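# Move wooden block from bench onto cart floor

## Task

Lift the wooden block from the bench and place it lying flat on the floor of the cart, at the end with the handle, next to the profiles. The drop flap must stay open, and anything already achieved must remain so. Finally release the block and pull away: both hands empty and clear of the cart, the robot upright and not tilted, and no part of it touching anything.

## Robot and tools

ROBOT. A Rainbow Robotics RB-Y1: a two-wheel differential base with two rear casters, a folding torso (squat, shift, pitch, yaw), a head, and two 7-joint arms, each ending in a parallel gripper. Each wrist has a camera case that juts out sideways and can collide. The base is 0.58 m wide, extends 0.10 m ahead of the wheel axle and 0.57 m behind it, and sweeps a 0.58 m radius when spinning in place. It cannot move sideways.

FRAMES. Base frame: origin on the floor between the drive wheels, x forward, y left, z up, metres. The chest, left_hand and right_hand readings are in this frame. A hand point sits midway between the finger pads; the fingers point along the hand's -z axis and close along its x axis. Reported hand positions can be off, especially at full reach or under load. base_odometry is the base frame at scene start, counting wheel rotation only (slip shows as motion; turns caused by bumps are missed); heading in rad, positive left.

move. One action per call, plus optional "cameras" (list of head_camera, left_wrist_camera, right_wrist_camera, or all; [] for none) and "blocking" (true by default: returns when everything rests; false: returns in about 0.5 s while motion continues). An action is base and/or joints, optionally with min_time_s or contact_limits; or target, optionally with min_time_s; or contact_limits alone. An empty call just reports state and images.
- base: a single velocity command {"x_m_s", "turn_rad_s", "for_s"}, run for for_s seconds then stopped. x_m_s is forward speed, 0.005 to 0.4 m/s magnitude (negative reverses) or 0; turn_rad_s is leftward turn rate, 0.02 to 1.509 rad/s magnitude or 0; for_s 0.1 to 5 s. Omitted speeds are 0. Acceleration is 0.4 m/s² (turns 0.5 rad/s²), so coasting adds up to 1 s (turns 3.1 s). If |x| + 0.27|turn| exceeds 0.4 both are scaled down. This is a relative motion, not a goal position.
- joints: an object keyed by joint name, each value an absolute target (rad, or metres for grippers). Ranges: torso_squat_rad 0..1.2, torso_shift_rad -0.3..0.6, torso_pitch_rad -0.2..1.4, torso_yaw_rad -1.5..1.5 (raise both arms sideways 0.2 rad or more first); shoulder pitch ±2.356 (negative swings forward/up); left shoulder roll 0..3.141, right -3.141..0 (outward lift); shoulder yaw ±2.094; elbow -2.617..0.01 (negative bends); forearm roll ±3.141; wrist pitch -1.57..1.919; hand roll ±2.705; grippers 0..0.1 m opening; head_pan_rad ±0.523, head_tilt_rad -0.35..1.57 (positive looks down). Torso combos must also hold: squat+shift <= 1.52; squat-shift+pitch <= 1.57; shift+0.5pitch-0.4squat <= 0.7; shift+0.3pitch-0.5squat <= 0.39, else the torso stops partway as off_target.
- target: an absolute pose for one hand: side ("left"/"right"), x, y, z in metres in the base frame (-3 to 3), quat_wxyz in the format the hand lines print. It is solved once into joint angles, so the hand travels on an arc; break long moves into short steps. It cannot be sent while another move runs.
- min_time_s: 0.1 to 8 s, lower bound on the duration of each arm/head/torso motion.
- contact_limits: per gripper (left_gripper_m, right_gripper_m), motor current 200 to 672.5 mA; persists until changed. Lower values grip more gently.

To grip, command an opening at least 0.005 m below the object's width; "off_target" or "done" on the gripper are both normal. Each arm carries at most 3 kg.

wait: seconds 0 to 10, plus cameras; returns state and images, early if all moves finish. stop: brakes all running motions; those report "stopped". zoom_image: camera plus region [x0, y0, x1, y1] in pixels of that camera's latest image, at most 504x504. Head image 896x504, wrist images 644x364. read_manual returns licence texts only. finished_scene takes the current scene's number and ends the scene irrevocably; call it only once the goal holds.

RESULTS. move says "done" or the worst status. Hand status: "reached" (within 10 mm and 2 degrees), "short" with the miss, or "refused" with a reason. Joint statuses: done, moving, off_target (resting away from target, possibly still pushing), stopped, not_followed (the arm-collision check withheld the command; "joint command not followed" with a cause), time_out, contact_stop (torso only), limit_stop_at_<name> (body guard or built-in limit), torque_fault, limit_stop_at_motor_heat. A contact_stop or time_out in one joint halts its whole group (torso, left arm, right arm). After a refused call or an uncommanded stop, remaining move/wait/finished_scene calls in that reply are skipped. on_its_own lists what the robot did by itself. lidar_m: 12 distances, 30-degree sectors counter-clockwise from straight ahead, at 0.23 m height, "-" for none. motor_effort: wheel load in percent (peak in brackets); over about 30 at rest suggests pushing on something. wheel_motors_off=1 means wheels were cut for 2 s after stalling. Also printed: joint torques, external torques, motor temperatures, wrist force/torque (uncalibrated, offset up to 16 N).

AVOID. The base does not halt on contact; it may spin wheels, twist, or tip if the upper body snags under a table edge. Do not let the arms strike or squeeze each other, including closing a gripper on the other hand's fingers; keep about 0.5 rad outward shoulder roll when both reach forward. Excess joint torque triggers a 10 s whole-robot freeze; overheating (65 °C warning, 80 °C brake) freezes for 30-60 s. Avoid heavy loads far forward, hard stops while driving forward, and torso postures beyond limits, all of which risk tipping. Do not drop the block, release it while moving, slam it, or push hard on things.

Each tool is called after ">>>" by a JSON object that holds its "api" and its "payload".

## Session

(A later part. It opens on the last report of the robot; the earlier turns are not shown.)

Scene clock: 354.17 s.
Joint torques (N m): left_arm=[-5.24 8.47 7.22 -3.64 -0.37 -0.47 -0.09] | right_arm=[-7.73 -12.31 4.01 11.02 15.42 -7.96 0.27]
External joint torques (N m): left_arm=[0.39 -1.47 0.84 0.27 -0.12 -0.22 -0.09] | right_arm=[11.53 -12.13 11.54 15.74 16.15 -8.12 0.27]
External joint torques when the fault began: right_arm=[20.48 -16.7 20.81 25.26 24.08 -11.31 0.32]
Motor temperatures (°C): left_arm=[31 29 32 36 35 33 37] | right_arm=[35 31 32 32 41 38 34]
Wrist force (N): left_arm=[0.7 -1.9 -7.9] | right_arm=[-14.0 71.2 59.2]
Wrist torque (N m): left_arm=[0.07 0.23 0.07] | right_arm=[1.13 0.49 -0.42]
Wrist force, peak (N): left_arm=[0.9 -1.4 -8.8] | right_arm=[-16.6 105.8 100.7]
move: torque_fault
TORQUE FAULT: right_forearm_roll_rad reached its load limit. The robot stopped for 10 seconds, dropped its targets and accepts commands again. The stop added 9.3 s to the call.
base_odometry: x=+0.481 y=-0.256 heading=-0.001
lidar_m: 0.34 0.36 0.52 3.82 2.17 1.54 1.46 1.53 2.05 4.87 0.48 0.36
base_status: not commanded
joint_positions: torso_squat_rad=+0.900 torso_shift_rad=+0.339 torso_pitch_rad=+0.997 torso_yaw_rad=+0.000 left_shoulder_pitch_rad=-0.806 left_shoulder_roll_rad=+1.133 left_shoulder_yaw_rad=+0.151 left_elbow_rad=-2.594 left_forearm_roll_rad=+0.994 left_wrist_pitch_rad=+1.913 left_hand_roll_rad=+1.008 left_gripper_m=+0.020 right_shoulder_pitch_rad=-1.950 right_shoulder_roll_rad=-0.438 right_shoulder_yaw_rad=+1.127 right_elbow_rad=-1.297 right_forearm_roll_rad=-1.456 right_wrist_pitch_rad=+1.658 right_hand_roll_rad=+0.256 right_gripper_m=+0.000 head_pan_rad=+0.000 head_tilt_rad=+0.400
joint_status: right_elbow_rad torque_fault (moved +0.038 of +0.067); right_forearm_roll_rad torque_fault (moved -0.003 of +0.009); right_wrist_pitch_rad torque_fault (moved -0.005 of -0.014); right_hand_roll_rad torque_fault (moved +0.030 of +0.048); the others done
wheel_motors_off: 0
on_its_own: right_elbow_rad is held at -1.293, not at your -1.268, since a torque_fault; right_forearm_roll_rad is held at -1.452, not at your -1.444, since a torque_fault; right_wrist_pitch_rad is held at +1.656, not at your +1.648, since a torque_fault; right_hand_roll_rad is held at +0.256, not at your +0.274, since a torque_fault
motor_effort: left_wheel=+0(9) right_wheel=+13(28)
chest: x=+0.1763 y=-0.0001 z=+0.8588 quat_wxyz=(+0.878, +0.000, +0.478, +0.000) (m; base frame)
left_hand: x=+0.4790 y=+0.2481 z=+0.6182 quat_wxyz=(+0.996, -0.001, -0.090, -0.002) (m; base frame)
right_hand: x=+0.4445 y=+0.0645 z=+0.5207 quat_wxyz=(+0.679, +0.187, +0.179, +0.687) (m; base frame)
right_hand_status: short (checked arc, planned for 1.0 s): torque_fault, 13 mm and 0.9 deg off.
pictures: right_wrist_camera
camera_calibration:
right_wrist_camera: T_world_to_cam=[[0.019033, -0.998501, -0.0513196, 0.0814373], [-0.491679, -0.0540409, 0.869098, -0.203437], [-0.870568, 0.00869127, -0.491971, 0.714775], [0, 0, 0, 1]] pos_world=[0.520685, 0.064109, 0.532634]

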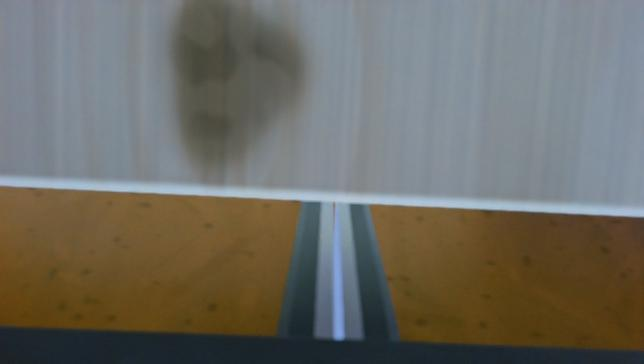

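>>> {"api": "move", "payload": {"target": {"side":"right","x":0.455,"y":0.05,"z":0.62,"quat_wxyz":[0.683,0.183,0.183,0.683]}, "cameras": []}}

>>> {"api": "move", "payload": {"target": {"side":"right","x":0.46,"y":-0.12,"z":0.6,"quat_wxyz":[1,0,0,0]}, "cameras": []}}

>>> {"api": "move", "payload": {"target": {"side":"right","x":0.5,"y":-0.11,"z":0.5,"quat_wxyz":[1,0,0,0]}, "cameras": []}}

>>> {"api": "move", "payload": {"target": {"side":"right","x":0.5,"y":-0.075,"z":0.4,"quat_wxyz":[1,0,0,0]}, "cameras": []}}

>>> {"api": "move", "payload": {"target": {"side":"left","x":0.5,"y":0.265,"z":0.5,"quat_wxyz":[1,0,0,0]}, "cameras": []}}

>>> {"api": "move", "payload": {"target": {"side":"left","x":0.5,"y":0.265,"z":0.4,"quat_wxyz":[1,0,0,0]}}}

Scene clock: 368.73 s.
Joint torques (N m): left_arm=[-5.16 8.07 7.11 -3.58 -0.27 -0.46 -0.18] | right_arm=[-19.91 -1.45 -8 -4.06 -0.51 -0.02 0.15]
External joint torques (N m): left_arm=[0.44 -1.85 0.74 0.35 -0.02 -0.21 -0.17] | right_arm=[0.1 0.13 0.45 -0.12 0.22 -0.04 0.15]
Motor temperatures (°C): left_arm=[31 29 32 36 35 33 37] | right_arm=[34 31 32 32 44 39 34]
Wrist force (N): left_arm=[0.6 -1.0 -7.8] | right_arm=[-2.7 2.6 -2.2]
Wrist torque (N m): left_arm=[-0.02 0.24 0.12] | right_arm=[-0.49 -0.25 -0.09]
Wrist force, peak (N): left_arm=[0.0 -1.8 -8.9] | right_arm=[-13.5 71.4 59.5]
move: done
base_odometry: x=+0.481 y=-0.256 heading=-0.001
lidar_m: 0.33 0.36 0.50 3.83 2.16 1.54 1.46 1.54 2.05 4.88 0.48 0.35
base_status: not commanded
joint_positions: torso_squat_rad=+0.900 torso_shift_rad=+0.340 torso_pitch_rad=+1.000 torso_yaw_rad=+0.000 left_shoulder_pitch_rad=-0.806 left_shoulder_roll_rad=+1.133 left_shoulder_yaw_rad=+0.151 left_elbow_rad=-2.594 left_forearm_roll_rad=+0.994 left_wrist_pitch_rad=+1.913 left_hand_roll_rad=+1.008 left_gripper_m=+0.020 right_shoulder_pitch_rad=-2.072 right_shoulder_roll_rad=-0.536 right_shoulder_yaw_rad=+1.007 right_elbow_rad=-1.499 right_forearm_roll_rad=-1.612 right_wrist_pitch_rad=+1.834 right_hand_roll_rad=+0.073 right_gripper_m=+0.000 head_pan_rad=+0.000 head_tilt_rad=+0.400
joint_status: all done
wheel_motors_off: 0
motor_effort: left_wheel=-4(16) right_wheel=+4(16)
chest: x=+0.1775 y=+0.0001 z=+0.8579 quat_wxyz=(+0.878, +0.000, +0.479, +0.000) (m; base frame)
left_hand: x=+0.4793 y=+0.2482 z=+0.6163 quat_wxyz=(+0.996, -0.001, -0.088, -0.002) (m; base frame)
right_hand: x=+0.4554 y=+0.0502 z=+0.6182 quat_wxyz=(+0.683, +0.184, +0.184, +0.683) (m; base frame)
right_hand_status: reached (checked arc, planned for 0.5 s): 2 mm and 0.2 deg off.
pictures: none
No camera images: "cameras" was empty.

Scene clock: 370.50 s.
Joint torques (N m): left_arm=[-5.21 8.11 7.27 -3.65 -0.36 -0.52 -0.13] | right_arm=[-12.39 -6.19 -8.66 -3.33 0.04 -0.19 0.4]
External joint torques (N m): left_arm=[0.38 -1.81 0.91 0.29 -0.11 -0.28 -0.12] | right_arm=[0.17 0.14 -1 -0.3 -0.16 -0.19 0.4]
Motor temperatures (°C): left_arm=[31 29 32 36 35 33 37] | right_arm=[34 31 32 32 43 39 34]
Wrist force (N): left_arm=[0.8 -1.1 -7.5] | right_arm=[-2.8 6.7 -3.0]
Wrist torque (N m): left_arm=[-0.02 0.25 0.10] | right_arm=[-0.76 -0.25 -0.09]
Wrist force, peak (N): left_arm=[-0.6 -1.1 -8.5] | right_arm=[-3.5 6.5 -3.7]
move: done
base_odometry: x=+0.481 y=-0.256 heading=-0.001
lidar_m: 0.34 0.36 0.49 3.84 2.16 1.53 1.46 1.53 2.05 4.89 0.49 0.36
base_status: not commanded
joint_positions: torso_squat_rad=+0.900 torso_shift_rad=+0.340 torso_pitch_rad=+1.000 torso_yaw_rad=+0.000 left_shoulder_pitch_rad=-0.806 left_shoulder_roll_rad=+1.133 left_shoulder_yaw_rad=+0.151 left_elbow_rad=-2.594 left_forearm_roll_rad=+0.994 left_wrist_pitch_rad=+1.913 left_hand_roll_rad=+1.008 left_gripper_m=+0.020 right_shoulder_pitch_rad=-1.789 right_shoulder_roll_rad=-1.196 right_shoulder_yaw_rad=+0.970 right_elbow_rad=-2.417 right_forearm_roll_rad=-1.220 right_wrist_pitch_rad=+1.711 right_hand_roll_rad=-1.652 right_gripper_m=+0.000 head_pan_rad=+0.000 head_tilt_rad=+0.400
joint_status: all done
wheel_motors_off: 0
motor_effort: left_wheel=-4(5) right_wheel=+4(4)
chest: x=+0.1775 y=+0.0001 z=+0.8579 quat_wxyz=(+0.878, +0.000, +0.479, +0.000) (m; base frame)
left_hand: x=+0.4793 y=+0.2483 z=+0.6162 quat_wxyz=(+0.996, -0.001, -0.088, -0.002) (m; base frame)
right_hand: x=+0.4604 y=-0.1200 z=+0.6004 quat_wxyz=(+1.000, +0.002, +0.000, +0.000) (m; base frame)
right_hand_status: reached (checked arc, planned for 1.4 s): 1 mm and 0.3 deg off.
pictures: none
No camera images: "cameras" was empty.

Scene clock: 371.53 s.
Joint torques (N m): left_arm=[-5.24 8.32 7.36 -3.48 -0.37 -0.51 -0.15] | right_arm=[-13.99 -5.28 -7.9 -5.27 -0.09 0.23 -0.37]
External joint torques (N m): left_arm=[0.36 -1.61 0.99 0.45 -0.12 -0.26 -0.14] | right_arm=[-0.3 1.06 0.09 -0.67 -0.3 0.23 -0.37]
Motor temperatures (°C): left_arm=[31 29 32 36 35 33 37] | right_arm=[34 31 32 32 43 39 34]
Wrist force (N): left_arm=[-0.1 -1.3 -7.0] | right_arm=[-2.4 6.7 -2.9]
Wrist torque (N m): left_arm=[0.01 0.17 0.11] | right_arm=[-0.73 -0.21 -0.06]
Wrist force, peak (N): left_arm=[0.5 -1.0 -8.0] | right_arm=[-3.2 7.2 -4.7]
move: done
base_odometry: x=+0.481 y=-0.256 heading=-0.001
lidar_m: 0.34 0.36 0.51 3.83 2.15 1.54 1.46 1.51 2.05 4.87 0.49 0.35
base_status: not commanded
joint_positions: torso_squat_rad=+0.900 torso_shift_rad=+0.340 torso_pitch_rad=+1.000 torso_yaw_rad=+0.000 left_shoulder_pitch_rad=-0.806 left_shoulder_roll_rad=+1.133 left_shoulder_yaw_rad=+0.151 left_elbow_rad=-2.594 left_forearm_roll_rad=+0.994 left_wrist_pitch_rad=+1.913 left_hand_roll_rad=+1.008 left_gripper_m=+0.020 right_shoulder_pitch_rad=-1.669 right_shoulder_roll_rad=-1.071 right_shoulder_yaw_rad=+1.094 right_elbow_rad=-2.071 right_forearm_roll_rad=-0.971 right_wrist_pitch_rad=+1.519 right_hand_roll_rad=-1.439 right_gripper_m=+0.000 head_pan_rad=+0.000 head_tilt_rad=+0.400
joint_status: all done
wheel_motors_off: 0
motor_effort: left_wheel=-3(5) right_wheel=+4(5)
chest: x=+0.1775 y=+0.0001 z=+0.8579 quat_wxyz=(+0.878, +0.000, +0.479, +0.000) (m; base frame)
left_hand: x=+0.4793 y=+0.2483 z=+0.6162 quat_wxyz=(+0.996, -0.001, -0.088, -0.002) (m; base frame)
right_hand: x=+0.4997 y=-0.1104 z=+0.5005 quat_wxyz=(+1.000, +0.000, +0.000, +0.000) (m; base frame)
right_hand_status: reached (checked arc, planned for 0.7 s): 1 mm and 0.1 deg off.
pictures: none
No camera images: "cameras" was empty.

Scene clock: 372.57 s.
Joint torques (N m): left_arm=[-5.11 7.98 7.44 -3.68 -0.28 -0.44 -0.16] | right_arm=[-14.1 -4.03 -6.71 -5.48 0.09 0.21 0.01]
External joint torques (N m): left_arm=[0.49 -1.95 1.07 0.26 -0.03 -0.19 -0.15] | right_arm=[0.07 0.14 0.31 -0.12 -0.11 0.21 0.01]
Motor temperatures (°C): left_arm=[31 29 32 36 35 33 37] | right_arm=[34 31 32 32 42 39 34]
Wrist force (N): left_arm=[-0.2 -1.9 -7.9] | right_arm=[-2.2 6.4 -3.2]
Wrist torque (N m): left_arm=[0.08 0.15 0.07] | right_arm=[-0.72 -0.17 -0.08]
Wrist force, peak (N): left_arm=[0.7 -1.8 -8.4] | right_arm=[-4.3 7.0 -4.3]
move: done
base_odometry: x=+0.481 y=-0.256 heading=-0.001
lidar_m: 0.34 0.36 0.51 3.84 2.17 1.54 1.46 1.52 2.03 4.88 0.48 0.35
base_status: not commanded
joint_positions: torso_squat_rad=+0.900 torso_shift_rad=+0.340 torso_pitch_rad=+1.000 torso_yaw_rad=+0.000 left_shoulder_pitch_rad=-0.806 left_shoulder_roll_rad=+1.133 left_shoulder_yaw_rad=+0.151 left_elbow_rad=-2.594 left_forearm_roll_rad=+0.994 left_wrist_pitch_rad=+1.913 left_hand_roll_rad=+1.008 left_gripper_m=+0.020 right_shoulder_pitch_rad=-1.595 right_shoulder_roll_rad=-0.826 right_shoulder_yaw_rad=+1.199 right_elbow_rad=-1.694 right_forearm_roll_rad=-0.789 right_wrist_pitch_rad=+1.335 right_hand_roll_rad=-1.359 right_gripper_m=+0.000 head_pan_rad=+0.000 head_tilt_rad=+0.400
joint_status: all done
wheel_motors_off: 0
motor_effort: left_wheel=-3(5) right_wheel=+2(8)
chest: x=+0.1775 y=+0.0001 z=+0.8579 quat_wxyz=(+0.878, +0.000, +0.479, +0.000) (m; base frame)
left_hand: x=+0.4793 y=+0.2483 z=+0.6163 quat_wxyz=(+0.996, -0.001, -0.088, -0.002) (m; base frame)
right_hand: x=+0.5000 y=-0.0749 z=+0.4000 quat_wxyz=(+1.000, +0.000, +0.000, +0.000) (m; base frame)
right_hand_status: reached (checked arc, planned for 0.7 s): 0 mm and 0.0 deg off.
pictures: none
No camera images: "cameras" was empty.

Scene clock: 373.70 s.
Joint torques (N m): left_arm=[-7.4 8.76 7.65 -6.02 -0.01 -0.15 0.06] | right_arm=[-14.32 -4.13 -6.74 -5.79 0.12 0.18 -0.01]
External joint torques (N m): left_arm=[-0.28 -1.62 0.53 0.1 -0.03 -0.08 0.06] | right_arm=[-0.16 0.04 0.27 -0.43 -0.08 0.19 -0.01]
Motor temperatures (°C): left_arm=[31 29 32 36 35 33 37] | right_arm=[34 31 32 32 42 39 34]
Wrist force (N): left_arm=[1.3 -1.4 -8.0] | right_arm=[-2.9 6.2 -3.1]
Wrist torque (N m): left_arm=[0.00 0.26 0.06] | right_arm=[-0.68 -0.27 -0.08]
Wrist force, peak (N): left_arm=[2.2 -2.3 -8.5] | right_arm=[-2.7 7.1 -3.2]
move: done
base_odometry: x=+0.481 y=-0.256 heading=-0.001
lidar_m: 0.34 0.36 0.52 3.83 2.14 1.53 1.46 1.54 2.05 4.86 0.48 0.35
base_status: not commanded
joint_positions: torso_squat_rad=+0.900 torso_shift_rad=+0.340 torso_pitch_rad=+1.000 torso_yaw_rad=+0.000 left_shoulder_pitch_rad=-0.839 left_shoulder_roll_rad=+1.023 left_shoulder_yaw_rad=-0.088 left_elbow_rad=-2.141 left_forearm_roll_rad=+0.824 left_wrist_pitch_rad=+1.706 left_hand_roll_rad=+0.743 left_gripper_m=+0.020 right_shoulder_pitch_rad=-1.595 right_shoulder_roll_rad=-0.826 right_shoulder_yaw_rad=+1.199 right_elbow_rad=-1.694 right_forearm_roll_rad=-0.789 right_wrist_pitch_rad=+1.335 right_hand_roll_rad=-1.359 right_gripper_m=+0.000 head_pan_rad=+0.000 head_tilt_rad=+0.400
joint_status: all done
wheel_motors_off: 0
motor_effort: left_wheel=-5(7) right_wheel=+4(5)
chest: x=+0.1775 y=+0.0001 z=+0.8579 quat_wxyz=(+0.878, +0.000, +0.479, +0.000) (m; base frame)
left_hand: x=+0.5000 y=+0.2650 z=+0.5000 quat_wxyz=(+1.000, +0.000, +0.000, +0.000) (m; base frame)
left_hand_status: reached (checked arc, planned for 0.8 s): 0 mm and 0.0 deg off.
right_hand: x=+0.5000 y=-0.0749 z=+0.4000 quat_wxyz=(+1.000, +0.000, +0.000, +0.000) (m; base frame)
pictures: none
No camera images: "cameras" was empty.

Scene clock: 374.70 s.
Joint torques (N m): left_arm=[-6.99 8.25 7.18 -6.58 0.07 -0.04 -0.03] | right_arm=[-14.51 -4.41 -7.04 -5.75 0.11 0.21 0.1]
External joint torques (N m): left_arm=[-0.04 -1.24 0.95 0.31 0.05 0.04 -0.03] | right_arm=[-0.35 -0.24 -0.03 -0.39 -0.1 0.22 0.1]
Motor temperatures (°C): left_arm=[31 29 32 36 35 33 37] | right_arm=[34 31 32 32 42 39 34]
Wrist force (N): left_arm=[0.5 -1.6 -8.0] | right_arm=[-2.5 6.4 -3.4]
Wrist torque (N m): left_arm=[0.07 0.13 0.10] | right_arm=[-0.71 -0.22 -0.07]
Wrist force, peak (N): left_arm=[0.6 -2.0 -8.6] | right_arm=[-3.1 6.6 -3.7]
move: done
base_odometry: x=+0.481 y=-0.256 heading=-0.001
lidar_m: 0.33 0.36 0.51 3.83 2.15 1.54 1.46 1.53 2.03 4.87 0.47 0.36
base_status: not commanded
joint_positions: torso_squat_rad=+0.900 torso_shift_rad=+0.340 torso_pitch_rad=+1.000 torso_yaw_rad=+0.000 left_shoulder_pitch_rad=-0.844 left_shoulder_roll_rad=+0.880 left_shoulder_yaw_rad=-0.229 left_elbow_rad=-1.831 left_forearm_roll_rad=+0.637 left_wrist_pitch_rad=+1.449 left_hand_roll_rad=+0.607 left_gripper_m=+0.020 right_shoulder_pitch_rad=-1.595 right_shoulder_roll_rad=-0.826 right_shoulder_yaw_rad=+1.199 right_elbow_rad=-1.693 right_forearm_roll_rad=-0.789 right_wrist_pitch_rad=+1.335 right_hand_roll_rad=-1.359 right_gripper_m=+0.000 head_pan_rad=+0.000 head_tilt_rad=+0.400
joint_status: all done
wheel_motors_off: 0
motor_effort: left_wheel=-4(10) right_wheel=+3(6)
chest: x=+0.1775 y=+0.0001 z=+0.8579 quat_wxyz=(+0.878, +0.000, +0.479, +0.000) (m; base frame)
left_hand: x=+0.4996 y=+0.2649 z=+0.4006 quat_wxyz=(+1.000, +0.000, +0.000, +0.000) (m; base frame)
left_hand_status: reached (checked arc, planned for 0.6 s): 1 mm and 0.0 deg off.
right_hand: x=+0.5000 y=-0.0750 z=+0.4000 quat_wxyz=(+1.000, +0.000, +0.000, +0.000) (m; base frame)
pictures: head_camera, left_wrist_camera, right_wrist_camera
camera_calibration:
head_camera: T_world_to_cam=[[-0.0213616, -0.999501, -0.0232476, 0.0287834], [-0.973849, 0.0260629, -0.225699, 0.613774], [0.226192, 0.0178184, -0.97392, 0.787007], [0, 0, 0, 1]] pos_world=[0.420323, -0.00125082, 0.905678]
left_wrist_camera: T_world_to_cam=[[0.99961, 0.0266719, -0.008271, -0.503634], [0.0274916, -0.887968, 0.459083, 0.0666489], [0.00490024, -0.459131, -0.888355, 0.547652], [0, 0, 0, 1]] pos_world=[0.498922, 0.324059, 0.451746]
right_wrist_camera: T_world_to_cam=[[-0.999233, -0.029016, -0.0262835, 0.506646], [-0.0383381, 0.861257, 0.506721, -0.091872], [0.00793383, 0.50734, -0.861709, 0.450914], [0, 0, 0, 1]] pos_world=[0.499158, -0.13494, 0.448427]

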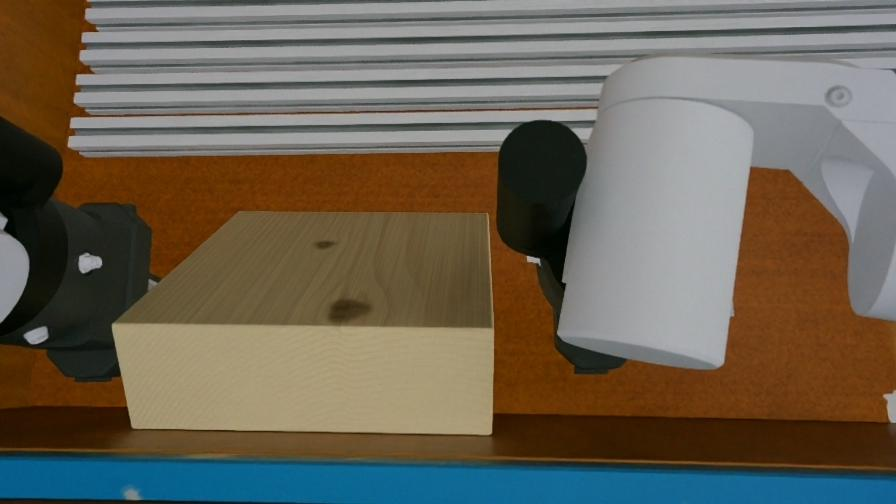

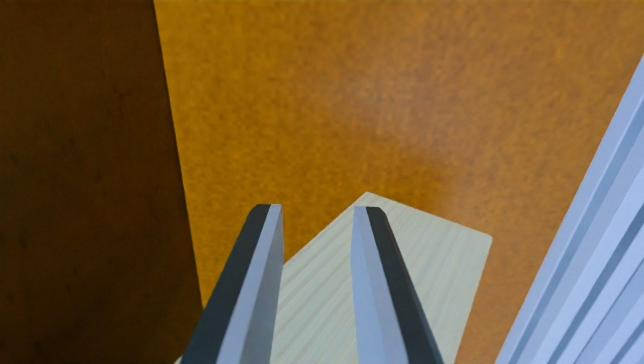

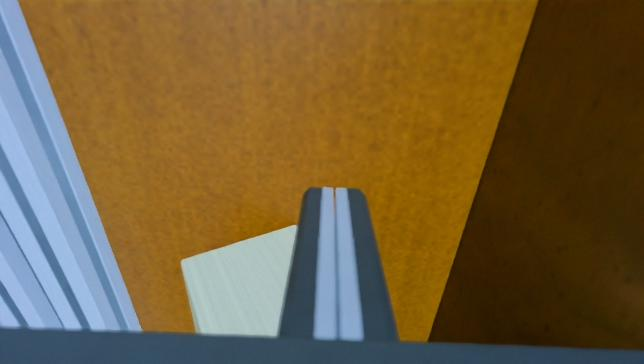

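>>> {"api": "move", "payload": {"joints": {"right_gripper_m":0.02}, "cameras": []}}

>>> {"api": "move", "payload": {"target": {"side":"right","x":0.507,"y":-0.045,"z":0.388,"quat_wxyz":[1,0,0,0]}, "cameras": []}}

>>> {"api": "move", "payload": {"target": {"side":"left","x":0.507,"y":0.22,"z":0.388,"quat_wxyz":[1,0,0,0]}, "cameras": []}}

Scene clock: 376.97 s.
Joint torques (N m): left_arm=[-6.86 8.23 7.45 -6.54 -0.04 -0.05 -0.13] | right_arm=[-14.3 -3.95 -6.78 -5.79 0.05 0.11 0.02]
External joint torques (N m): left_arm=[0.09 -1.26 1.21 0.36 -0.06 0.03 -0.13] | right_arm=[-0.14 0.22 0.23 -0.43 -0.15 0.11 0.02]
Motor temperatures (°C): left_arm=[31 29 32 36 34 33 37] | right_arm=[34 31 32 32 41 38 34]
Wrist force (N): left_arm=[1.4 -0.6 -7.3] | right_arm=[-2.8 6.5 -3.1]
Wrist torque (N m): left_arm=[-0.07 0.31 0.09] | right_arm=[-0.72 -0.23 -0.06]
Wrist force, peak (N): left_arm=[1.7 -2.2 -8.5] | right_arm=[-3.2 7.2 -3.3]
move: done
base_odometry: x=+0.481 y=-0.256 heading=-0.001
lidar_m: 0.34 0.37 0.50 3.82 2.16 1.53 1.46 1.53 2.03 4.87 0.48 0.36
base_status: not commanded
joint_positions: torso_squat_rad=+0.900 torso_shift_rad=+0.340 torso_pitch_rad=+1.000 torso_yaw_rad=+0.000 left_shoulder_pitch_rad=-0.844 left_shoulder_roll_rad=+0.880 left_shoulder_yaw_rad=-0.229 left_elbow_rad=-1.831 left_forearm_roll_rad=+0.637 left_wrist_pitch_rad=+1.449 left_hand_roll_rad=+0.607 left_gripper_m=+0.020 right_shoulder_pitch_rad=-1.595 right_shoulder_roll_rad=-0.826 right_shoulder_yaw_rad=+1.199 right_elbow_rad=-1.693 right_forearm_roll_rad=-0.789 right_wrist_pitch_rad=+1.335 right_hand_roll_rad=-1.359 right_gripper_m=+0.020 head_pan_rad=+0.000 head_tilt_rad=+0.400
joint_status: all done
wheel_motors_off: 0
motor_effort: left_wheel=-4(5) right_wheel=+3(6)
chest: x=+0.1775 y=+0.0001 z=+0.8579 quat_wxyz=(+0.878, +0.000, +0.479, +0.000) (m; base frame)
left_hand: x=+0.4996 y=+0.2649 z=+0.4006 quat_wxyz=(+1.000, +0.000, +0.000, +0.000) (m; base frame)
right_hand: x=+0.5000 y=-0.0750 z=+0.4000 quat_wxyz=(+1.000, +0.000, +0.000, +0.000) (m; base frame)
pictures: none
No camera images: "cameras" was empty.

Scene clock: 377.77 s.
Joint torques (N m): left_arm=[-6.74 8.17 7.2 -6.62 -0.01 -0.16 -0.13] | right_arm=[-16.12 -2.57 -5.78 -5.45 0.02 0.03 0.14]
External joint torques (N m): left_arm=[0.21 -1.31 0.96 0.28 -0.03 -0.08 -0.13] | right_arm=[-1.05 0.2 1.03 -0.06 -0.18 0.03 0.14]
Motor temperatures (°C): left_arm=[31 29 32 36 34 33 37] | right_arm=[34 31 32 32 41 38 34]
Wrist force (N): left_arm=[1.3 -1.2 -7.6] | right_arm=[-2.2 6.4 -3.2]
Wrist torque (N m): left_arm=[-0.01 0.27 0.09] | right_arm=[-0.70 -0.17 -0.08]
Wrist force, peak (N): left_arm=[1.8 -1.0 -8.0] | right_arm=[-2.3 7.7 -3.1]
move: done
base_odometry: x=+0.481 y=-0.256 heading=-0.001
lidar_m: 0.34 0.36 0.52 3.83 2.16 1.54 1.46 1.52 2.04 4.86 0.48 0.35
base_status: not commanded
joint_positions: torso_squat_rad=+0.900 torso_shift_rad=+0.340 torso_pitch_rad=+1.000 torso_yaw_rad=+0.000 left_shoulder_pitch_rad=-0.844 left_shoulder_roll_rad=+0.880 left_shoulder_yaw_rad=-0.229 left_elbow_rad=-1.831 left_forearm_roll_rad=+0.637 left_wrist_pitch_rad=+1.449 left_hand_roll_rad=+0.607 left_gripper_m=+0.020 right_shoulder_pitch_rad=-1.627 right_shoulder_roll_rad=-0.709 right_shoulder_yaw_rad=+1.207 right_elbow_rad=-1.554 right_forearm_roll_rad=-0.778 right_wrist_pitch_rad=+1.325 right_hand_roll_rad=-1.341 right_gripper_m=+0.020 head_pan_rad=+0.000 head_tilt_rad=+0.400
joint_status: all done
wheel_motors_off: 0
motor_effort: left_wheel=-3(5) right_wheel=+3(7)
chest: x=+0.1775 y=+0.0001 z=+0.8579 quat_wxyz=(+0.878, +0.000, +0.479, +0.000) (m; base frame)
left_hand: x=+0.4996 y=+0.2650 z=+0.4007 quat_wxyz=(+1.000, +0.000, +0.000, +0.000) (m; base frame)
right_hand: x=+0.5068 y=-0.0450 z=+0.3882 quat_wxyz=(+1.000, +0.000, +0.000, +0.000) (m; base frame)
right_hand_status: reached (checked arc, planned for 0.4 s): 0 mm and 0.0 deg off.
pictures: none
No camera images: "cameras" was empty.

Scene clock: 378.57 s.
Joint torques (N m): left_arm=[-20.41 -18.72 -1.18 -17.7 7.4 -11.09 3.46] | right_arm=[-22.54 28.57 -9.55 -20.45 -2.96 -9.06 -0.91]
External joint torques (N m): left_arm=[-12.1 -26.48 -6.76 -10.38 7.39 -11.03 3.46] | right_arm=[-7.46 31.52 -2.75 -15.12 -3.17 -9.09 -0.91]
Motor temperatures (°C): left_arm=[31 29 32 36 35 33 37] | right_arm=[34 31 32 32 41 38 34]
Wrist force (N): left_arm=[-14.7 64.9 13.8] | right_arm=[2.8 -60.1 -1.4]
Wrist torque (N m): left_arm=[-3.88 0.36 -3.18] | right_arm=[5.11 0.23 1.07]
Wrist force, peak (N): left_arm=[-20.8 85.9 10.6] | right_arm=[7.2 -73.0 -3.4]
move: done
base_odometry: x=+0.481 y=-0.256 heading=-0.001
lidar_m: 0.33 0.37 0.50 3.84 2.16 1.55 1.47 1.54 2.05 4.87 0.49 0.35
base_status: not commanded
joint_positions: torso_squat_rad=+0.900 torso_shift_rad=+0.340 torso_pitch_rad=+0.999 torso_yaw_rad=+0.000 left_shoulder_pitch_rad=-0.945 left_shoulder_roll_rad=+0.787 left_shoulder_yaw_rad=-0.324 left_elbow_rad=-1.768 left_forearm_roll_rad=+0.550 left_wrist_pitch_rad=+1.481 left_hand_roll_rad=+0.663 left_gripper_m=+0.020 right_shoulder_pitch_rad=-1.625 right_shoulder_roll_rad=-0.716 right_shoulder_yaw_rad=+1.208 right_elbow_rad=-1.551 right_forearm_roll_rad=-0.777 right_wrist_pitch_rad=+1.328 right_hand_roll_rad=-1.341 right_gripper_m=+0.020 head_pan_rad=+0.000 head_tilt_rad=+0.400
joint_status: all done
wheel_motors_off: 0
motor_effort: left_wheel=+0(10) right_wheel=+5(10)
chest: x=+0.1772 y=+0.0000 z=+0.8581 quat_wxyz=(+0.878, +0.000, +0.479, +0.000) (m; base frame)
left_hand: x=+0.5063 y=+0.2253 z=+0.3883 quat_wxyz=(+1.000, +0.006, +0.001, +0.001) (m; base frame)
left_hand_status: reached (checked arc, planned for 0.4 s): 5 mm and 0.7 deg off.
right_hand: x=+0.5087 y=-0.0513 z=+0.3870 quat_wxyz=(+1.000, -0.006, -0.001, -0.003) (m; base frame)
pictures: none
No camera images: "cameras" was empty.

Good squeeze. Lift with torso, then forward.

>>> {"api": "move", "payload": {"joints": {"torso_squat_rad":0.72}, "min_time_s": 2, "cameras": ["head_camera","left_wrist_camera"]}}

>>> {"api": "move", "payload": {"base": {"x_m_s":0.08,"for_s":0.5}, "cameras": ["head_camera","left_wrist_camera"]}}

Scene clock: 381.70 s.
Joint torques (N m): left_arm=[-23.07 -15.79 1.63 -22.38 8.79 -8.12 2.97] | right_arm=[-23.79 28.76 -10.71 -21.57 -3.04 -8.42 -0.8]
External joint torques (N m): left_arm=[-14.81 -23.52 -3.92 -15.06 8.77 -8.07 2.96] | right_arm=[-8.76 31.7 -3.92 -16.24 -3.25 -8.44 -0.8]
Motor temperatures (°C): left_arm=[31 29 31 37 35 34 37] | right_arm=[34 31 32 32 40 39 34]
Wrist force (N): left_arm=[-5.8 56.4 -23.6] | right_arm=[5.2 -50.3 -11.8]
Wrist torque (N m): left_arm=[-2.53 -0.77 -2.56] | right_arm=[3.47 0.62 0.63]
Wrist force, peak (N): left_arm=[-14.9 65.9 15.7] | right_arm=[3.1 -59.6 -1.5]
move: done
base_odometry: x=+0.481 y=-0.256 heading=-0.001
lidar_m: 0.33 0.35 0.51 3.84 2.16 1.55 1.47 1.53 2.05 4.88 0.48 0.35
base_status: not commanded
joint_positions: torso_squat_rad=+0.720 torso_shift_rad=+0.340 torso_pitch_rad=+1.001 torso_yaw_rad=+0.000 left_shoulder_pitch_rad=-0.944 left_shoulder_roll_rad=+0.786 left_shoulder_yaw_rad=-0.324 left_elbow_rad=-1.767 left_forearm_roll_rad=+0.550 left_wrist_pitch_rad=+1.480 left_hand_roll_rad=+0.663 left_gripper_m=+0.020 right_shoulder_pitch_rad=-1.625 right_shoulder_roll_rad=-0.716 right_shoulder_yaw_rad=+1.208 right_elbow_rad=-1.550 right_forearm_roll_rad=-0.777 right_wrist_pitch_rad=+1.327 right_hand_roll_rad=-1.341 right_gripper_m=+0.020 head_pan_rad=+0.000 head_tilt_rad=+0.400
joint_status: all done
wheel_motors_off: 0
motor_effort: left_wheel=-3(4) right_wheel=+3(7)
chest: x=+0.2082 y=+0.0000 z=+0.9435 quat_wxyz=(+0.877, +0.000, +0.480, +0.000) (m; base frame)
left_hand: x=+0.5360 y=+0.2252 z=+0.4725 quat_wxyz=(+1.000, +0.006, +0.002, +0.001) (m; base frame)
right_hand: x=+0.5387 y=-0.0515 z=+0.4717 quat_wxyz=(+1.000, -0.006, +0.000, -0.003) (m; base frame)
pictures: head_camera, left_wrist_camera
camera_calibration:
head_camera: T_world_to_cam=[[-0.0213817, -0.999502, -0.0232256, 0.0314141], [-0.974078, 0.0260593, -0.224705, 0.662165], [0.225198, 0.017819, -0.97415, 0.863892], [0, 0, 0, 1]] pos_world=[0.451125, -0.00125083, 0.991082]
left_wrist_camera: T_world_to_cam=[[0.999498, 0.0288902, -0.0130041, -0.536733], [0.031653, -0.893014, 0.448915, 0.00111374], [0.00135644, -0.449101, -0.89348, 0.595107], [0, 0, 0, 1]] pos_world=[0.535621, 0.283764, 0.524237]

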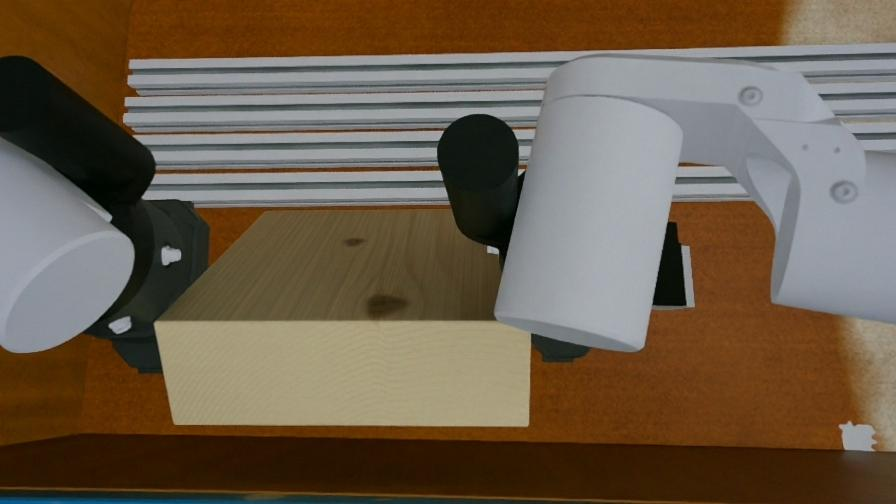

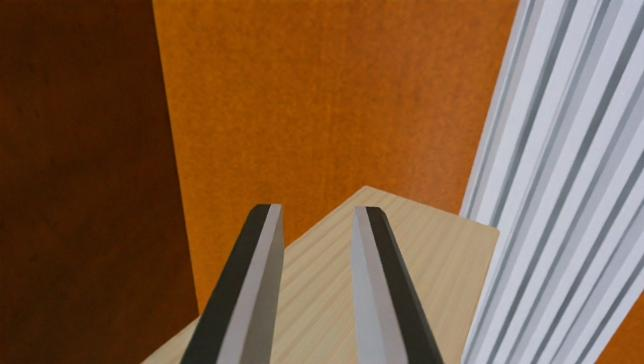

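Scene clock: 382.70 s.
Joint torques (N m): left_arm=[-23.16 -15.81 2.34 -22.35 8.81 -7.9 3.01] | right_arm=[-24.62 28.75 -11.39 -21.78 -3.04 -8.46 -0.99]
External joint torques (N m): left_arm=[-14.9 -23.55 -3.21 -15.03 8.8 -7.85 3.01] | right_arm=[-9.6 31.69 -4.61 -16.44 -3.25 -8.48 -0.99]
Motor temperatures (°C): left_arm=[31 29 31 37 35 34 37] | right_arm=[35 31 32 32 40 39 34]
Wrist force (N): left_arm=[-4.7 56.1 -23.2] | right_arm=[5.0 -50.1 -11.8]
Wrist torque (N m): left_arm=[-2.52 -0.63 -2.57] | right_arm=[3.48 0.63 0.64]
Wrist force, peak (N): left_arm=[-5.8 56.9 -23.2] | right_arm=[5.4 -50.4 -12.6]
move: done
base_odometry: x=+0.521 y=-0.256 heading=-0.001
lidar_m: 0.28 0.31 0.45 1.60 2.23 1.59 1.50 1.56 2.08 4.69 0.42 0.31
base_status: done (sent for 0.5 of 0.5 s)
joint_positions: torso_squat_rad=+0.720 torso_shift_rad=+0.340 torso_pitch_rad=+1.001 torso_yaw_rad=+0.000 left_shoulder_pitch_rad=-0.944 left_shoulder_roll_rad=+0.786 left_shoulder_yaw_rad=-0.324 left_elbow_rad=-1.767 left_forearm_roll_rad=+0.550 left_wrist_pitch_rad=+1.480 left_hand_roll_rad=+0.663 left_gripper_m=+0.020 right_shoulder_pitch_rad=-1.625 right_shoulder_roll_rad=-0.716 right_shoulder_yaw_rad=+1.208 right_elbow_rad=-1.550 right_forearm_roll_rad=-0.777 right_wrist_pitch_rad=+1.327 right_hand_roll_rad=-1.341 right_gripper_m=+0.020 head_pan_rad=+0.000 head_tilt_rad=+0.400
joint_status: not commanded
wheel_motors_off: 0
motor_effort: left_wheel=-2(21) right_wheel=-2(24)
chest: x=+0.2083 y=+0.0000 z=+0.9435 quat_wxyz=(+0.877, +0.000, +0.480, +0.000) (m; base frame)
left_hand: x=+0.5360 y=+0.2252 z=+0.4725 quat_wxyz=(+1.000, +0.006, +0.002, +0.001) (m; base frame)
right_hand: x=+0.5386 y=-0.0516 z=+0.4716 quat_wxyz=(+1.000, -0.006, +0.000, -0.003) (m; base frame)
pictures: head_camera, left_wrist_camera
camera_calibration:
head_camera: T_world_to_cam=[[-0.0213854, -0.999501, -0.0232264, 0.0314187], [-0.974078, 0.0260632, -0.224705, 0.662262], [0.225198, 0.0178189, -0.97415, 0.86387], [0, 0, 0, 1]] pos_world=[0.451225, -0.00125082, 0.991082]
left_wrist_camera: T_world_to_cam=[[0.999495, 0.0288867, -0.0132319, -0.536509], [0.031752, -0.892953, 0.449028, 0.000942568], [0.00115552, -0.449222, -0.893419, 0.595084], [0, 0, 0, 1]] pos_world=[0.535521, 0.283664, 0.524137]

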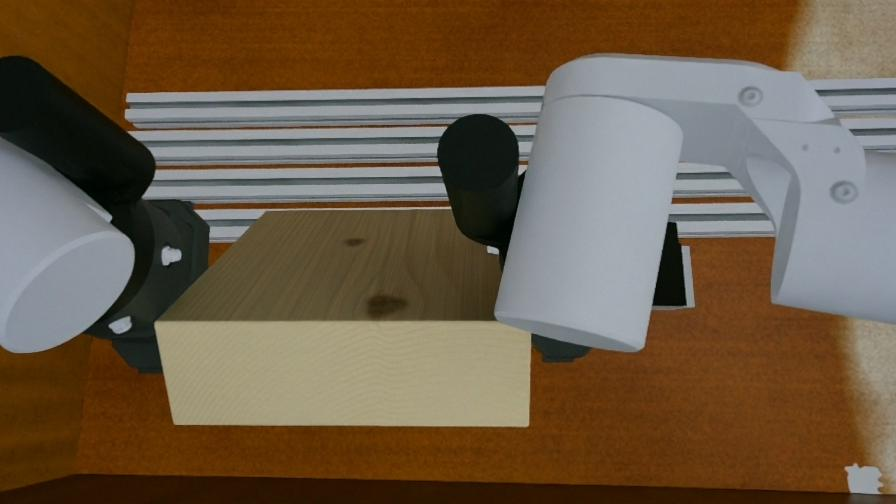

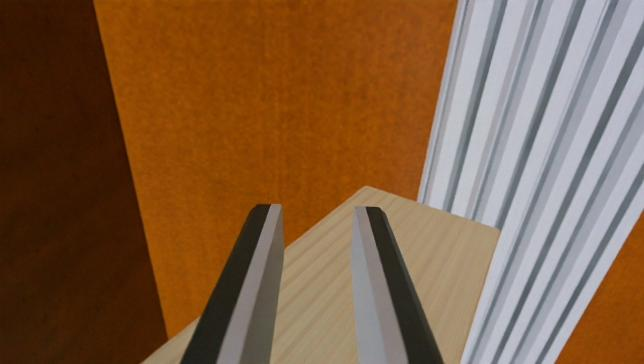

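>>> {"api": "move", "payload": {"joints": {"torso_squat_rad":0.9}, "min_time_s": 2.5, "cameras": ["left_wrist_camera"]}}

>>> {"api": "move", "payload": {"joints": {"torso_squat_rad":0.95,"torso_shift_rad":0.39}, "min_time_s": 2, "cameras": ["head_camera","left_wrist_camera"]}}

Scene clock: 389.10 s.
Joint torques (N m): left_arm=[-21.73 -17.14 0.37 -16.91 6.42 -11.2 3.16] | right_arm=[-22.97 30.6 -11.09 -16.36 -1.64 -10.89 -1.49]
External joint torques (N m): left_arm=[-13.39 -24.9 -5.21 -9.58 6.41 -11.14 3.16] | right_arm=[-7.88 33.56 -4.28 -11.04 -1.85 -10.91 -1.49]
Motor temperatures (°C): left_arm=[31 29 31 37 35 34 37] | right_arm=[35 31 32 33 39 39 34]
Wrist force (N): left_arm=[-17.0 63.5 16.5] | right_arm=[-8.8 -74.3 29.2]
Wrist torque (N m): left_arm=[-3.90 0.40 -3.17] | right_arm=[7.17 -0.02 1.78]
Wrist force, peak (N): left_arm=[-20.3 63.8 26.4] | right_arm=[-10.0 -76.3 32.9]
move: done
base_odometry: x=+0.521 y=-0.256 heading=-0.001
lidar_m: 0.30 0.32 0.46 1.62 2.21 1.57 1.50 1.56 2.09 4.69 0.42 0.32
base_status: not commanded
joint_positions: torso_squat_rad=+0.900 torso_shift_rad=+0.339 torso_pitch_rad=+0.998 torso_yaw_rad=+0.000 left_shoulder_pitch_rad=-0.945 left_shoulder_roll_rad=+0.787 left_shoulder_yaw_rad=-0.324 left_elbow_rad=-1.768 left_forearm_roll_rad=+0.550 left_wrist_pitch_rad=+1.481 left_hand_roll_rad=+0.663 left_gripper_m=+0.020 right_shoulder_pitch_rad=-1.625 right_shoulder_roll_rad=-0.717 right_shoulder_yaw_rad=+1.208 right_elbow_rad=-1.552 right_forearm_roll_rad=-0.778 right_wrist_pitch_rad=+1.328 right_hand_roll_rad=-1.341 right_gripper_m=+0.020 head_pan_rad=+0.000 head_tilt_rad=+0.400
joint_status: all done
wheel_motors_off: 0
motor_effort: left_wheel=+3(3) right_wheel=+6(9)
chest: x=+0.1766 y=+0.0000 z=+0.8586 quat_wxyz=(+0.878, +0.000, +0.478, +0.000) (m; base frame)
left_hand: x=+0.5063 y=+0.2249 z=+0.3891 quat_wxyz=(+1.000, +0.005, +0.000, +0.001) (m; base frame)
right_hand: x=+0.5085 y=-0.0515 z=+0.3880 quat_wxyz=(+1.000, -0.006, -0.002, -0.003) (m; base frame)
pictures: left_wrist_camera
camera_calibration:
left_wrist_camera: T_world_to_cam=[[0.999559, 0.0282175, -0.00929825, -0.509299], [0.0293852, -0.892817, 0.449459, 0.0400874], [0.00438095, -0.449534, -0.893252, 0.518988], [0, 0, 0, 1]] pos_world=[0.505623, 0.283465, 0.440834]

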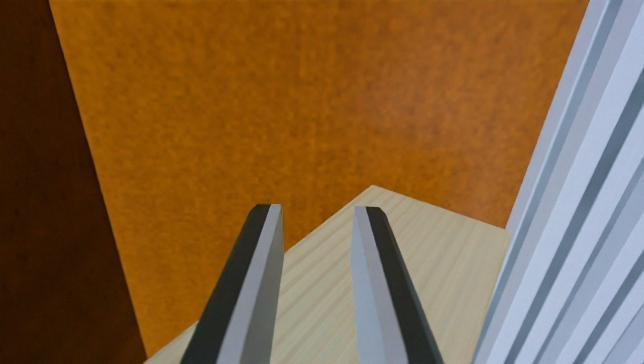

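Scene clock: 390.63 s.
Joint torques (N m): left_arm=[-15.39 -28.39 -2.07 -15.46 7.53 -7.36 2.67] | right_arm=[-23.54 26.93 -10.28 -20.16 -2.57 -7.88 -0.77]
External joint torques (N m): left_arm=[-6.76 -36.37 -7.82 -8.18 7.56 -7.28 2.67] | right_arm=[-8.17 29.89 -3.34 -14.88 -2.81 -7.89 -0.77]
Motor temperatures (°C): left_arm=[31 29 31 37 35 34 37] | right_arm=[35 31 32 33 39 39 34]
Wrist force (N): left_arm=[-4.7 48.7 -22.0] | right_arm=[4.1 -43.2 -13.9]
Wrist torque (N m): left_arm=[-2.09 -0.60 -2.26] | right_arm=[2.73 0.45 0.43]
Wrist force, peak (N): left_arm=[-18.3 64.6 23.3] | right_arm=[-11.7 -79.3 41.0]
move: contact_stop
base_odometry: x=+0.521 y=-0.256 heading=-0.001
lidar_m: 0.29 0.31 0.45 1.61 2.22 1.57 1.50 1.56 2.09 4.70 0.41 0.30
base_status: not commanded
joint_positions: torso_squat_rad=+0.925 torso_shift_rad=+0.357 torso_pitch_rad=+0.983 torso_yaw_rad=+0.005 left_shoulder_pitch_rad=-0.946 left_shoulder_roll_rad=+0.789 left_shoulder_yaw_rad=-0.323 left_elbow_rad=-1.769 left_forearm_roll_rad=+0.550 left_wrist_pitch_rad=+1.480 left_hand_roll_rad=+0.663 left_gripper_m=+0.020 right_shoulder_pitch_rad=-1.625 right_shoulder_roll_rad=-0.716 right_shoulder_yaw_rad=+1.208 right_elbow_rad=-1.551 right_forearm_roll_rad=-0.777 right_wrist_pitch_rad=+1.327 right_hand_roll_rad=-1.341 right_gripper_m=+0.020 head_pan_rad=+0.000 head_tilt_rad=+0.400
joint_status: torso_squat_rad contact_stop (moved +0.025 of +0.050); torso_shift_rad contact_stop (moved +0.018 of +0.051)
wheel_motors_off: 0
on_its_own: torso_squat_rad is held at +0.925, not at your +0.950, since a contact_stop; torso_shift_rad is held at +0.358, not at your +0.390, since a contact_stop
motor_effort: left_wheel=+1(19) right_wheel=-1(18)
chest: x=+0.1764 y=-0.0005 z=+0.8468 quat_wxyz=(+0.882, +0.002, +0.472, +0.002) (m; base frame)
left_hand: x=+0.5143 y=+0.2283 z=+0.3842 quat_wxyz=(+1.000, +0.009, -0.009, +0.002) (m; base frame)
right_hand: x=+0.5156 y=-0.0487 z=+0.3810 quat_wxyz=(+1.000, -0.003, -0.009, -0.002) (m; base frame)
pictures: head_camera, left_wrist_camera
camera_calibration:
head_camera: T_world_to_cam=[[-0.0190135, -0.999416, -0.0283999, 0.0318184], [-0.969822, 0.0253413, -0.242493, 0.623864], [0.243071, 0.0229322, -0.969737, 0.769925], [0, 0, 0, 1]] pos_world=[0.418495, -0.00166583, 0.898812]
left_wrist_camera: T_world_to_cam=[[0.999495, 0.0302002, 0.00986448, -0.525234], [0.0226746, -0.89557, 0.444342, 0.0511032], [0.0222536, -0.443895, -0.895803, 0.506513], [0, 0, 0, 1]] pos_world=[0.512538, 0.286467, 0.43621]

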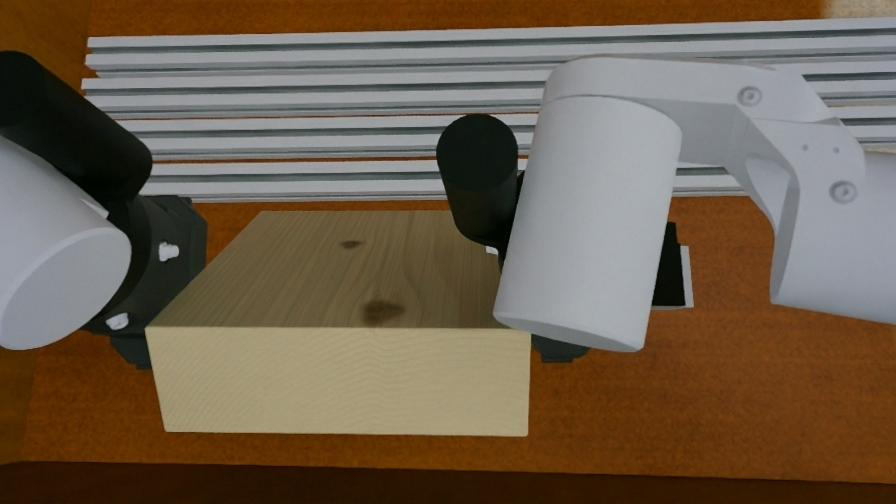

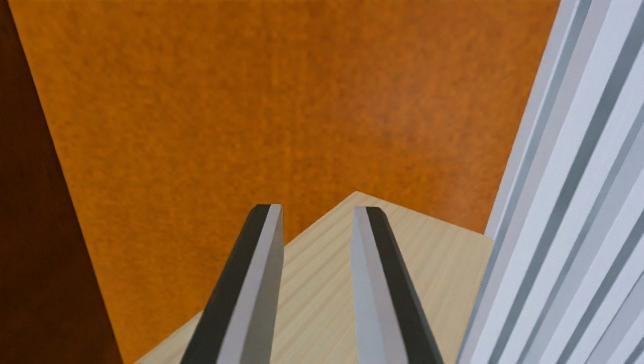

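>>> {"api": "move", "payload": {"joints": {"torso_squat_rad":0.75,"torso_shift_rad":0.34,"torso_pitch_rad":1.0,"torso_yaw_rad":0}, "min_time_s": 2, "cameras": []}}

>>> {"api": "move", "payload": {"target": {"side":"left","x":0.536,"y":0.22,"z":0.46,"quat_wxyz":[0.995,0,-0.1,0]}, "min_time_s": 0.8, "cameras": []}}

>>> {"api": "move", "payload": {"target": {"side":"right","x":0.536,"y":-0.045,"z":0.46,"quat_wxyz":[0.995,0,-0.1,0]}, "min_time_s": 0.8, "cameras": ["head_camera","left_wrist_camera"]}}

Scene clock: 402.87 s.
Joint torques (N m): left_arm=[-22.32 -16.24 1.1 -21.89 8.63 -7.73 2.79] | right_arm=[-24.41 26.58 -11.67 -21.85 -3.09 -8.66 -0.81]
External joint torques (N m): left_arm=[-14.06 -23.98 -4.45 -14.57 8.62 -7.67 2.79] | right_arm=[-9.38 29.5 -4.89 -16.51 -3.29 -8.68 -0.81]
Motor temperatures (°C): left_arm=[31 29 31 38 36 35 38] | right_arm=[35 32 32 34 38 40 34]
Wrist force (N): left_arm=[-4.5 56.2 -22.3] | right_arm=[5.1 -50.6 -13.9]
Wrist torque (N m): left_arm=[-2.53 -0.71 -2.54] | right_arm=[3.25 0.52 0.73]
Wrist force, peak (N): left_arm=[-5.4 56.7 -22.7] | right_arm=[4.7 -50.8 -14.7]
move: done
base_odometry: x=+0.521 y=-0.256 heading=-0.001
lidar_m: 0.29 0.31 0.45 1.59 2.23 1.58 1.50 1.58 2.09 4.68 0.42 0.31
base_status: not commanded
joint_positions: torso_squat_rad=+0.750 torso_shift_rad=+0.340 torso_pitch_rad=+1.001 torso_yaw_rad=+0.000 left_shoulder_pitch_rad=-0.944 left_shoulder_roll_rad=+0.786 left_shoulder_yaw_rad=-0.324 left_elbow_rad=-1.767 left_forearm_roll_rad=+0.550 left_wrist_pitch_rad=+1.480 left_hand_roll_rad=+0.663 left_gripper_m=+0.020 right_shoulder_pitch_rad=-1.625 right_shoulder_roll_rad=-0.716 right_shoulder_yaw_rad=+1.208 right_elbow_rad=-1.550 right_forearm_roll_rad=-0.777 right_wrist_pitch_rad=+1.328 right_hand_roll_rad=-1.341 right_gripper_m=+0.020 head_pan_rad=+0.000 head_tilt_rad=+0.400
joint_status: all done
wheel_motors_off: 0
motor_effort: left_wheel=+1(3) right_wheel=-2(2)
chest: x=+0.2035 y=+0.0000 z=+0.9303 quat_wxyz=(+0.877, +0.000, +0.480, +0.000) (m; base frame)
left_hand: x=+0.5315 y=+0.2252 z=+0.4593 quat_wxyz=(+1.000, +0.006, +0.002, +0.001) (m; base frame)
right_hand: x=+0.5338 y=-0.0513 z=+0.4583 quat_wxyz=(+1.000, -0.006, +0.000, -0.003) (m; base frame)
pictures: none
No camera images: "cameras" was empty.

Scene clock: 404.00 s.
Joint torques (N m): left_arm=[-16.58 -12.87 -3.89 -22.19 6.51 -7.64 2.12] | right_arm=[-27.43 25.35 -15.46 -22.04 -3.7 -9.47 -1.83]
External joint torques (N m): left_arm=[-10.33 -20.02 -9.13 -14.42 6.75 -7.29 2.13] | right_arm=[-12.42 28.26 -8.69 -16.7 -3.91 -9.5 -1.83]
Motor temperatures (°C): left_arm=[31 29 31 38 36 35 38] | right_arm=[35 32 32 34 38 40 34]
Wrist force (N): left_arm=[-1.8 53.3 -13.4] | right_arm=[-0.7 -46.8 -21.6]
Wrist torque (N m): left_arm=[-3.43 0.56 -1.96] | right_arm=[1.44 -0.93 2.08]
Wrist force, peak (N): left_arm=[-5.3 56.5 -21.2] | right_arm=[6.4 -50.5 -16.1]
move: done
base_odometry: x=+0.521 y=-0.256 heading=-0.001
lidar_m: 0.30 0.32 0.45 1.60 2.23 1.58 1.50 1.57 2.10 4.70 0.43 0.30
base_status: not commanded
joint_positions: torso_squat_rad=+0.750 torso_shift_rad=+0.340 torso_pitch_rad=+1.001 torso_yaw_rad=+0.000 left_shoulder_pitch_rad=-0.811 left_shoulder_roll_rad=+0.792 left_shoulder_yaw_rad=-0.333 left_elbow_rad=-1.891 left_forearm_roll_rad=+0.361 left_wrist_pitch_rad=+1.308 left_hand_roll_rad=+0.739 left_gripper_m=+0.020 right_shoulder_pitch_rad=-1.624 right_shoulder_roll_rad=-0.716 right_shoulder_yaw_rad=+1.209 right_elbow_rad=-1.550 right_forearm_roll_rad=-0.777 right_wrist_pitch_rad=+1.328 right_hand_roll_rad=-1.341 right_gripper_m=+0.020 head_pan_rad=+0.000 head_tilt_rad=+0.400
joint_status: all done
wheel_motors_off: 0
motor_effort: left_wheel=+1(1) right_wheel=-2(2)
chest: x=+0.2035 y=+0.0000 z=+0.9303 quat_wxyz=(+0.877, +0.000, +0.480, +0.000) (m; base frame)
left_hand: x=+0.5355 y=+0.2246 z=+0.4596 quat_wxyz=(+0.995, +0.005, -0.098, +0.000) (m; base frame)
left_hand_status: reached (checked arc, planned for 0.8 s): 5 mm and 0.6 deg off.
right_hand: x=+0.5331 y=-0.0515 z=+0.4579 quat_wxyz=(+1.000, -0.006, +0.001, -0.003) (m; base frame)
pictures: none
No camera images: "cameras" was empty.

Scene clock: 405.13 s.
Joint torques (N m): left_arm=[-20.04 -14.02 -0.72 -24.09 7.28 -8.99 2.48] | right_arm=[-23.43 27.73 -11.01 -24.78 -1.06 -9.68 -0.47]
External joint torques (N m): left_arm=[-13.82 -21.18 -5.96 -16.33 7.51 -8.66 2.49] | right_arm=[-9.67 30.33 -4.43 -19.06 -1.62 -9.69 -0.48]
Motor temperatures (°C): left_arm=[31 29 31 38 36 35 38] | right_arm=[35 32 32 34 38 40 34]
Wrist force (N): left_arm=[-10.0 53.5 -18.6] | right_arm=[3.0 -45.9 -17.3]
Wrist torque (N m): left_arm=[-2.57 -0.84 -2.51] | right_arm=[1.98 0.47 0.08]
Wrist force, peak (N): left_arm=[-8.8 60.4 -18.8] | right_arm=[1.8 -54.3 -17.0]
move: done
base_odometry: x=+0.521 y=-0.256 heading=-0.001
lidar_m: 0.30 0.32 0.44 1.60 2.22 1.58 1.50 1.58 2.10 4.69 0.44 0.31
base_status: not commanded
joint_positions: torso_squat_rad=+0.750 torso_shift_rad=+0.340 torso_pitch_rad=+1.001 torso_yaw_rad=+0.000 left_shoulder_pitch_rad=-0.810 left_shoulder_roll_rad=+0.792 left_shoulder_yaw_rad=-0.334 left_elbow_rad=-1.891 left_forearm_roll_rad=+0.361 left_wrist_pitch_rad=+1.308 left_hand_roll_rad=+0.739 left_gripper_m=+0.020 right_shoulder_pitch_rad=-1.582 right_shoulder_roll_rad=-0.736 right_shoulder_yaw_rad=+1.280 right_elbow_rad=-1.676 right_forearm_roll_rad=-0.507 right_wrist_pitch_rad=+1.323 right_hand_roll_rad=-1.521 right_gripper_m=+0.020 head_pan_rad=+0.000 head_tilt_rad=+0.400
joint_status: all done
wheel_motors_off: 0
motor_effort: left_wheel=+2(2) right_wheel=+0(2)
chest: x=+0.2035 y=+0.0000 z=+0.9303 quat_wxyz=(+0.877, +0.000, +0.480, +0.000) (m; base frame)
left_hand: x=+0.5348 y=+0.2249 z=+0.4591 quat_wxyz=(+0.995, +0.005, -0.097, +0.000) (m; base frame)
right_hand: x=+0.5374 y=-0.0514 z=+0.4584 quat_wxyz=(+0.995, -0.006, -0.099, -0.002) (m; base frame)
right_hand_status: reached (checked arc, planned for 0.8 s): 7 mm and 0.7 deg off.
pictures: head_camera, left_wrist_camera
camera_calibration:
head_camera: T_world_to_cam=[[-0.0213829, -0.999501, -0.0232277, 0.0310073], [-0.974056, 0.0260627, -0.2248, 0.654681], [0.225293, 0.0178182, -0.974128, 0.85193], [0, 0, 0, 1]] pos_world=[0.446425, -0.00125082, 0.977782]
left_wrist_camera: T_world_to_cam=[[0.982442, 0.0258366, 0.184771, -0.61656], [-0.0605501, -0.892601, 0.446763, 0.0571514], [0.17647, -0.450106, -0.875364, 0.481271], [0, 0, 0, 1]] pos_world=[0.524265, 0.283566, 0.509677]

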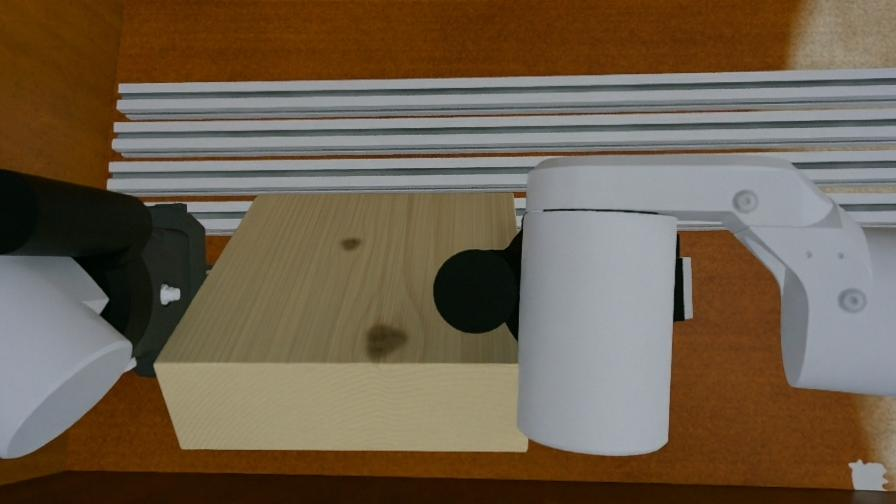

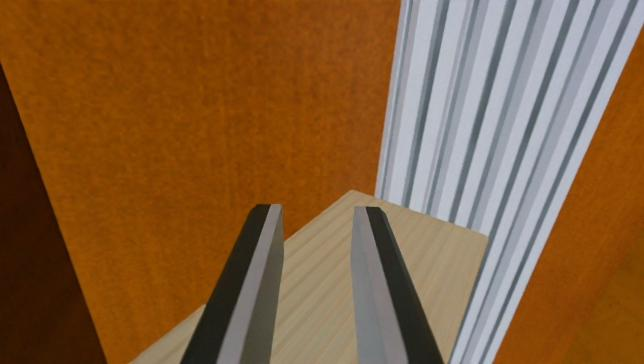

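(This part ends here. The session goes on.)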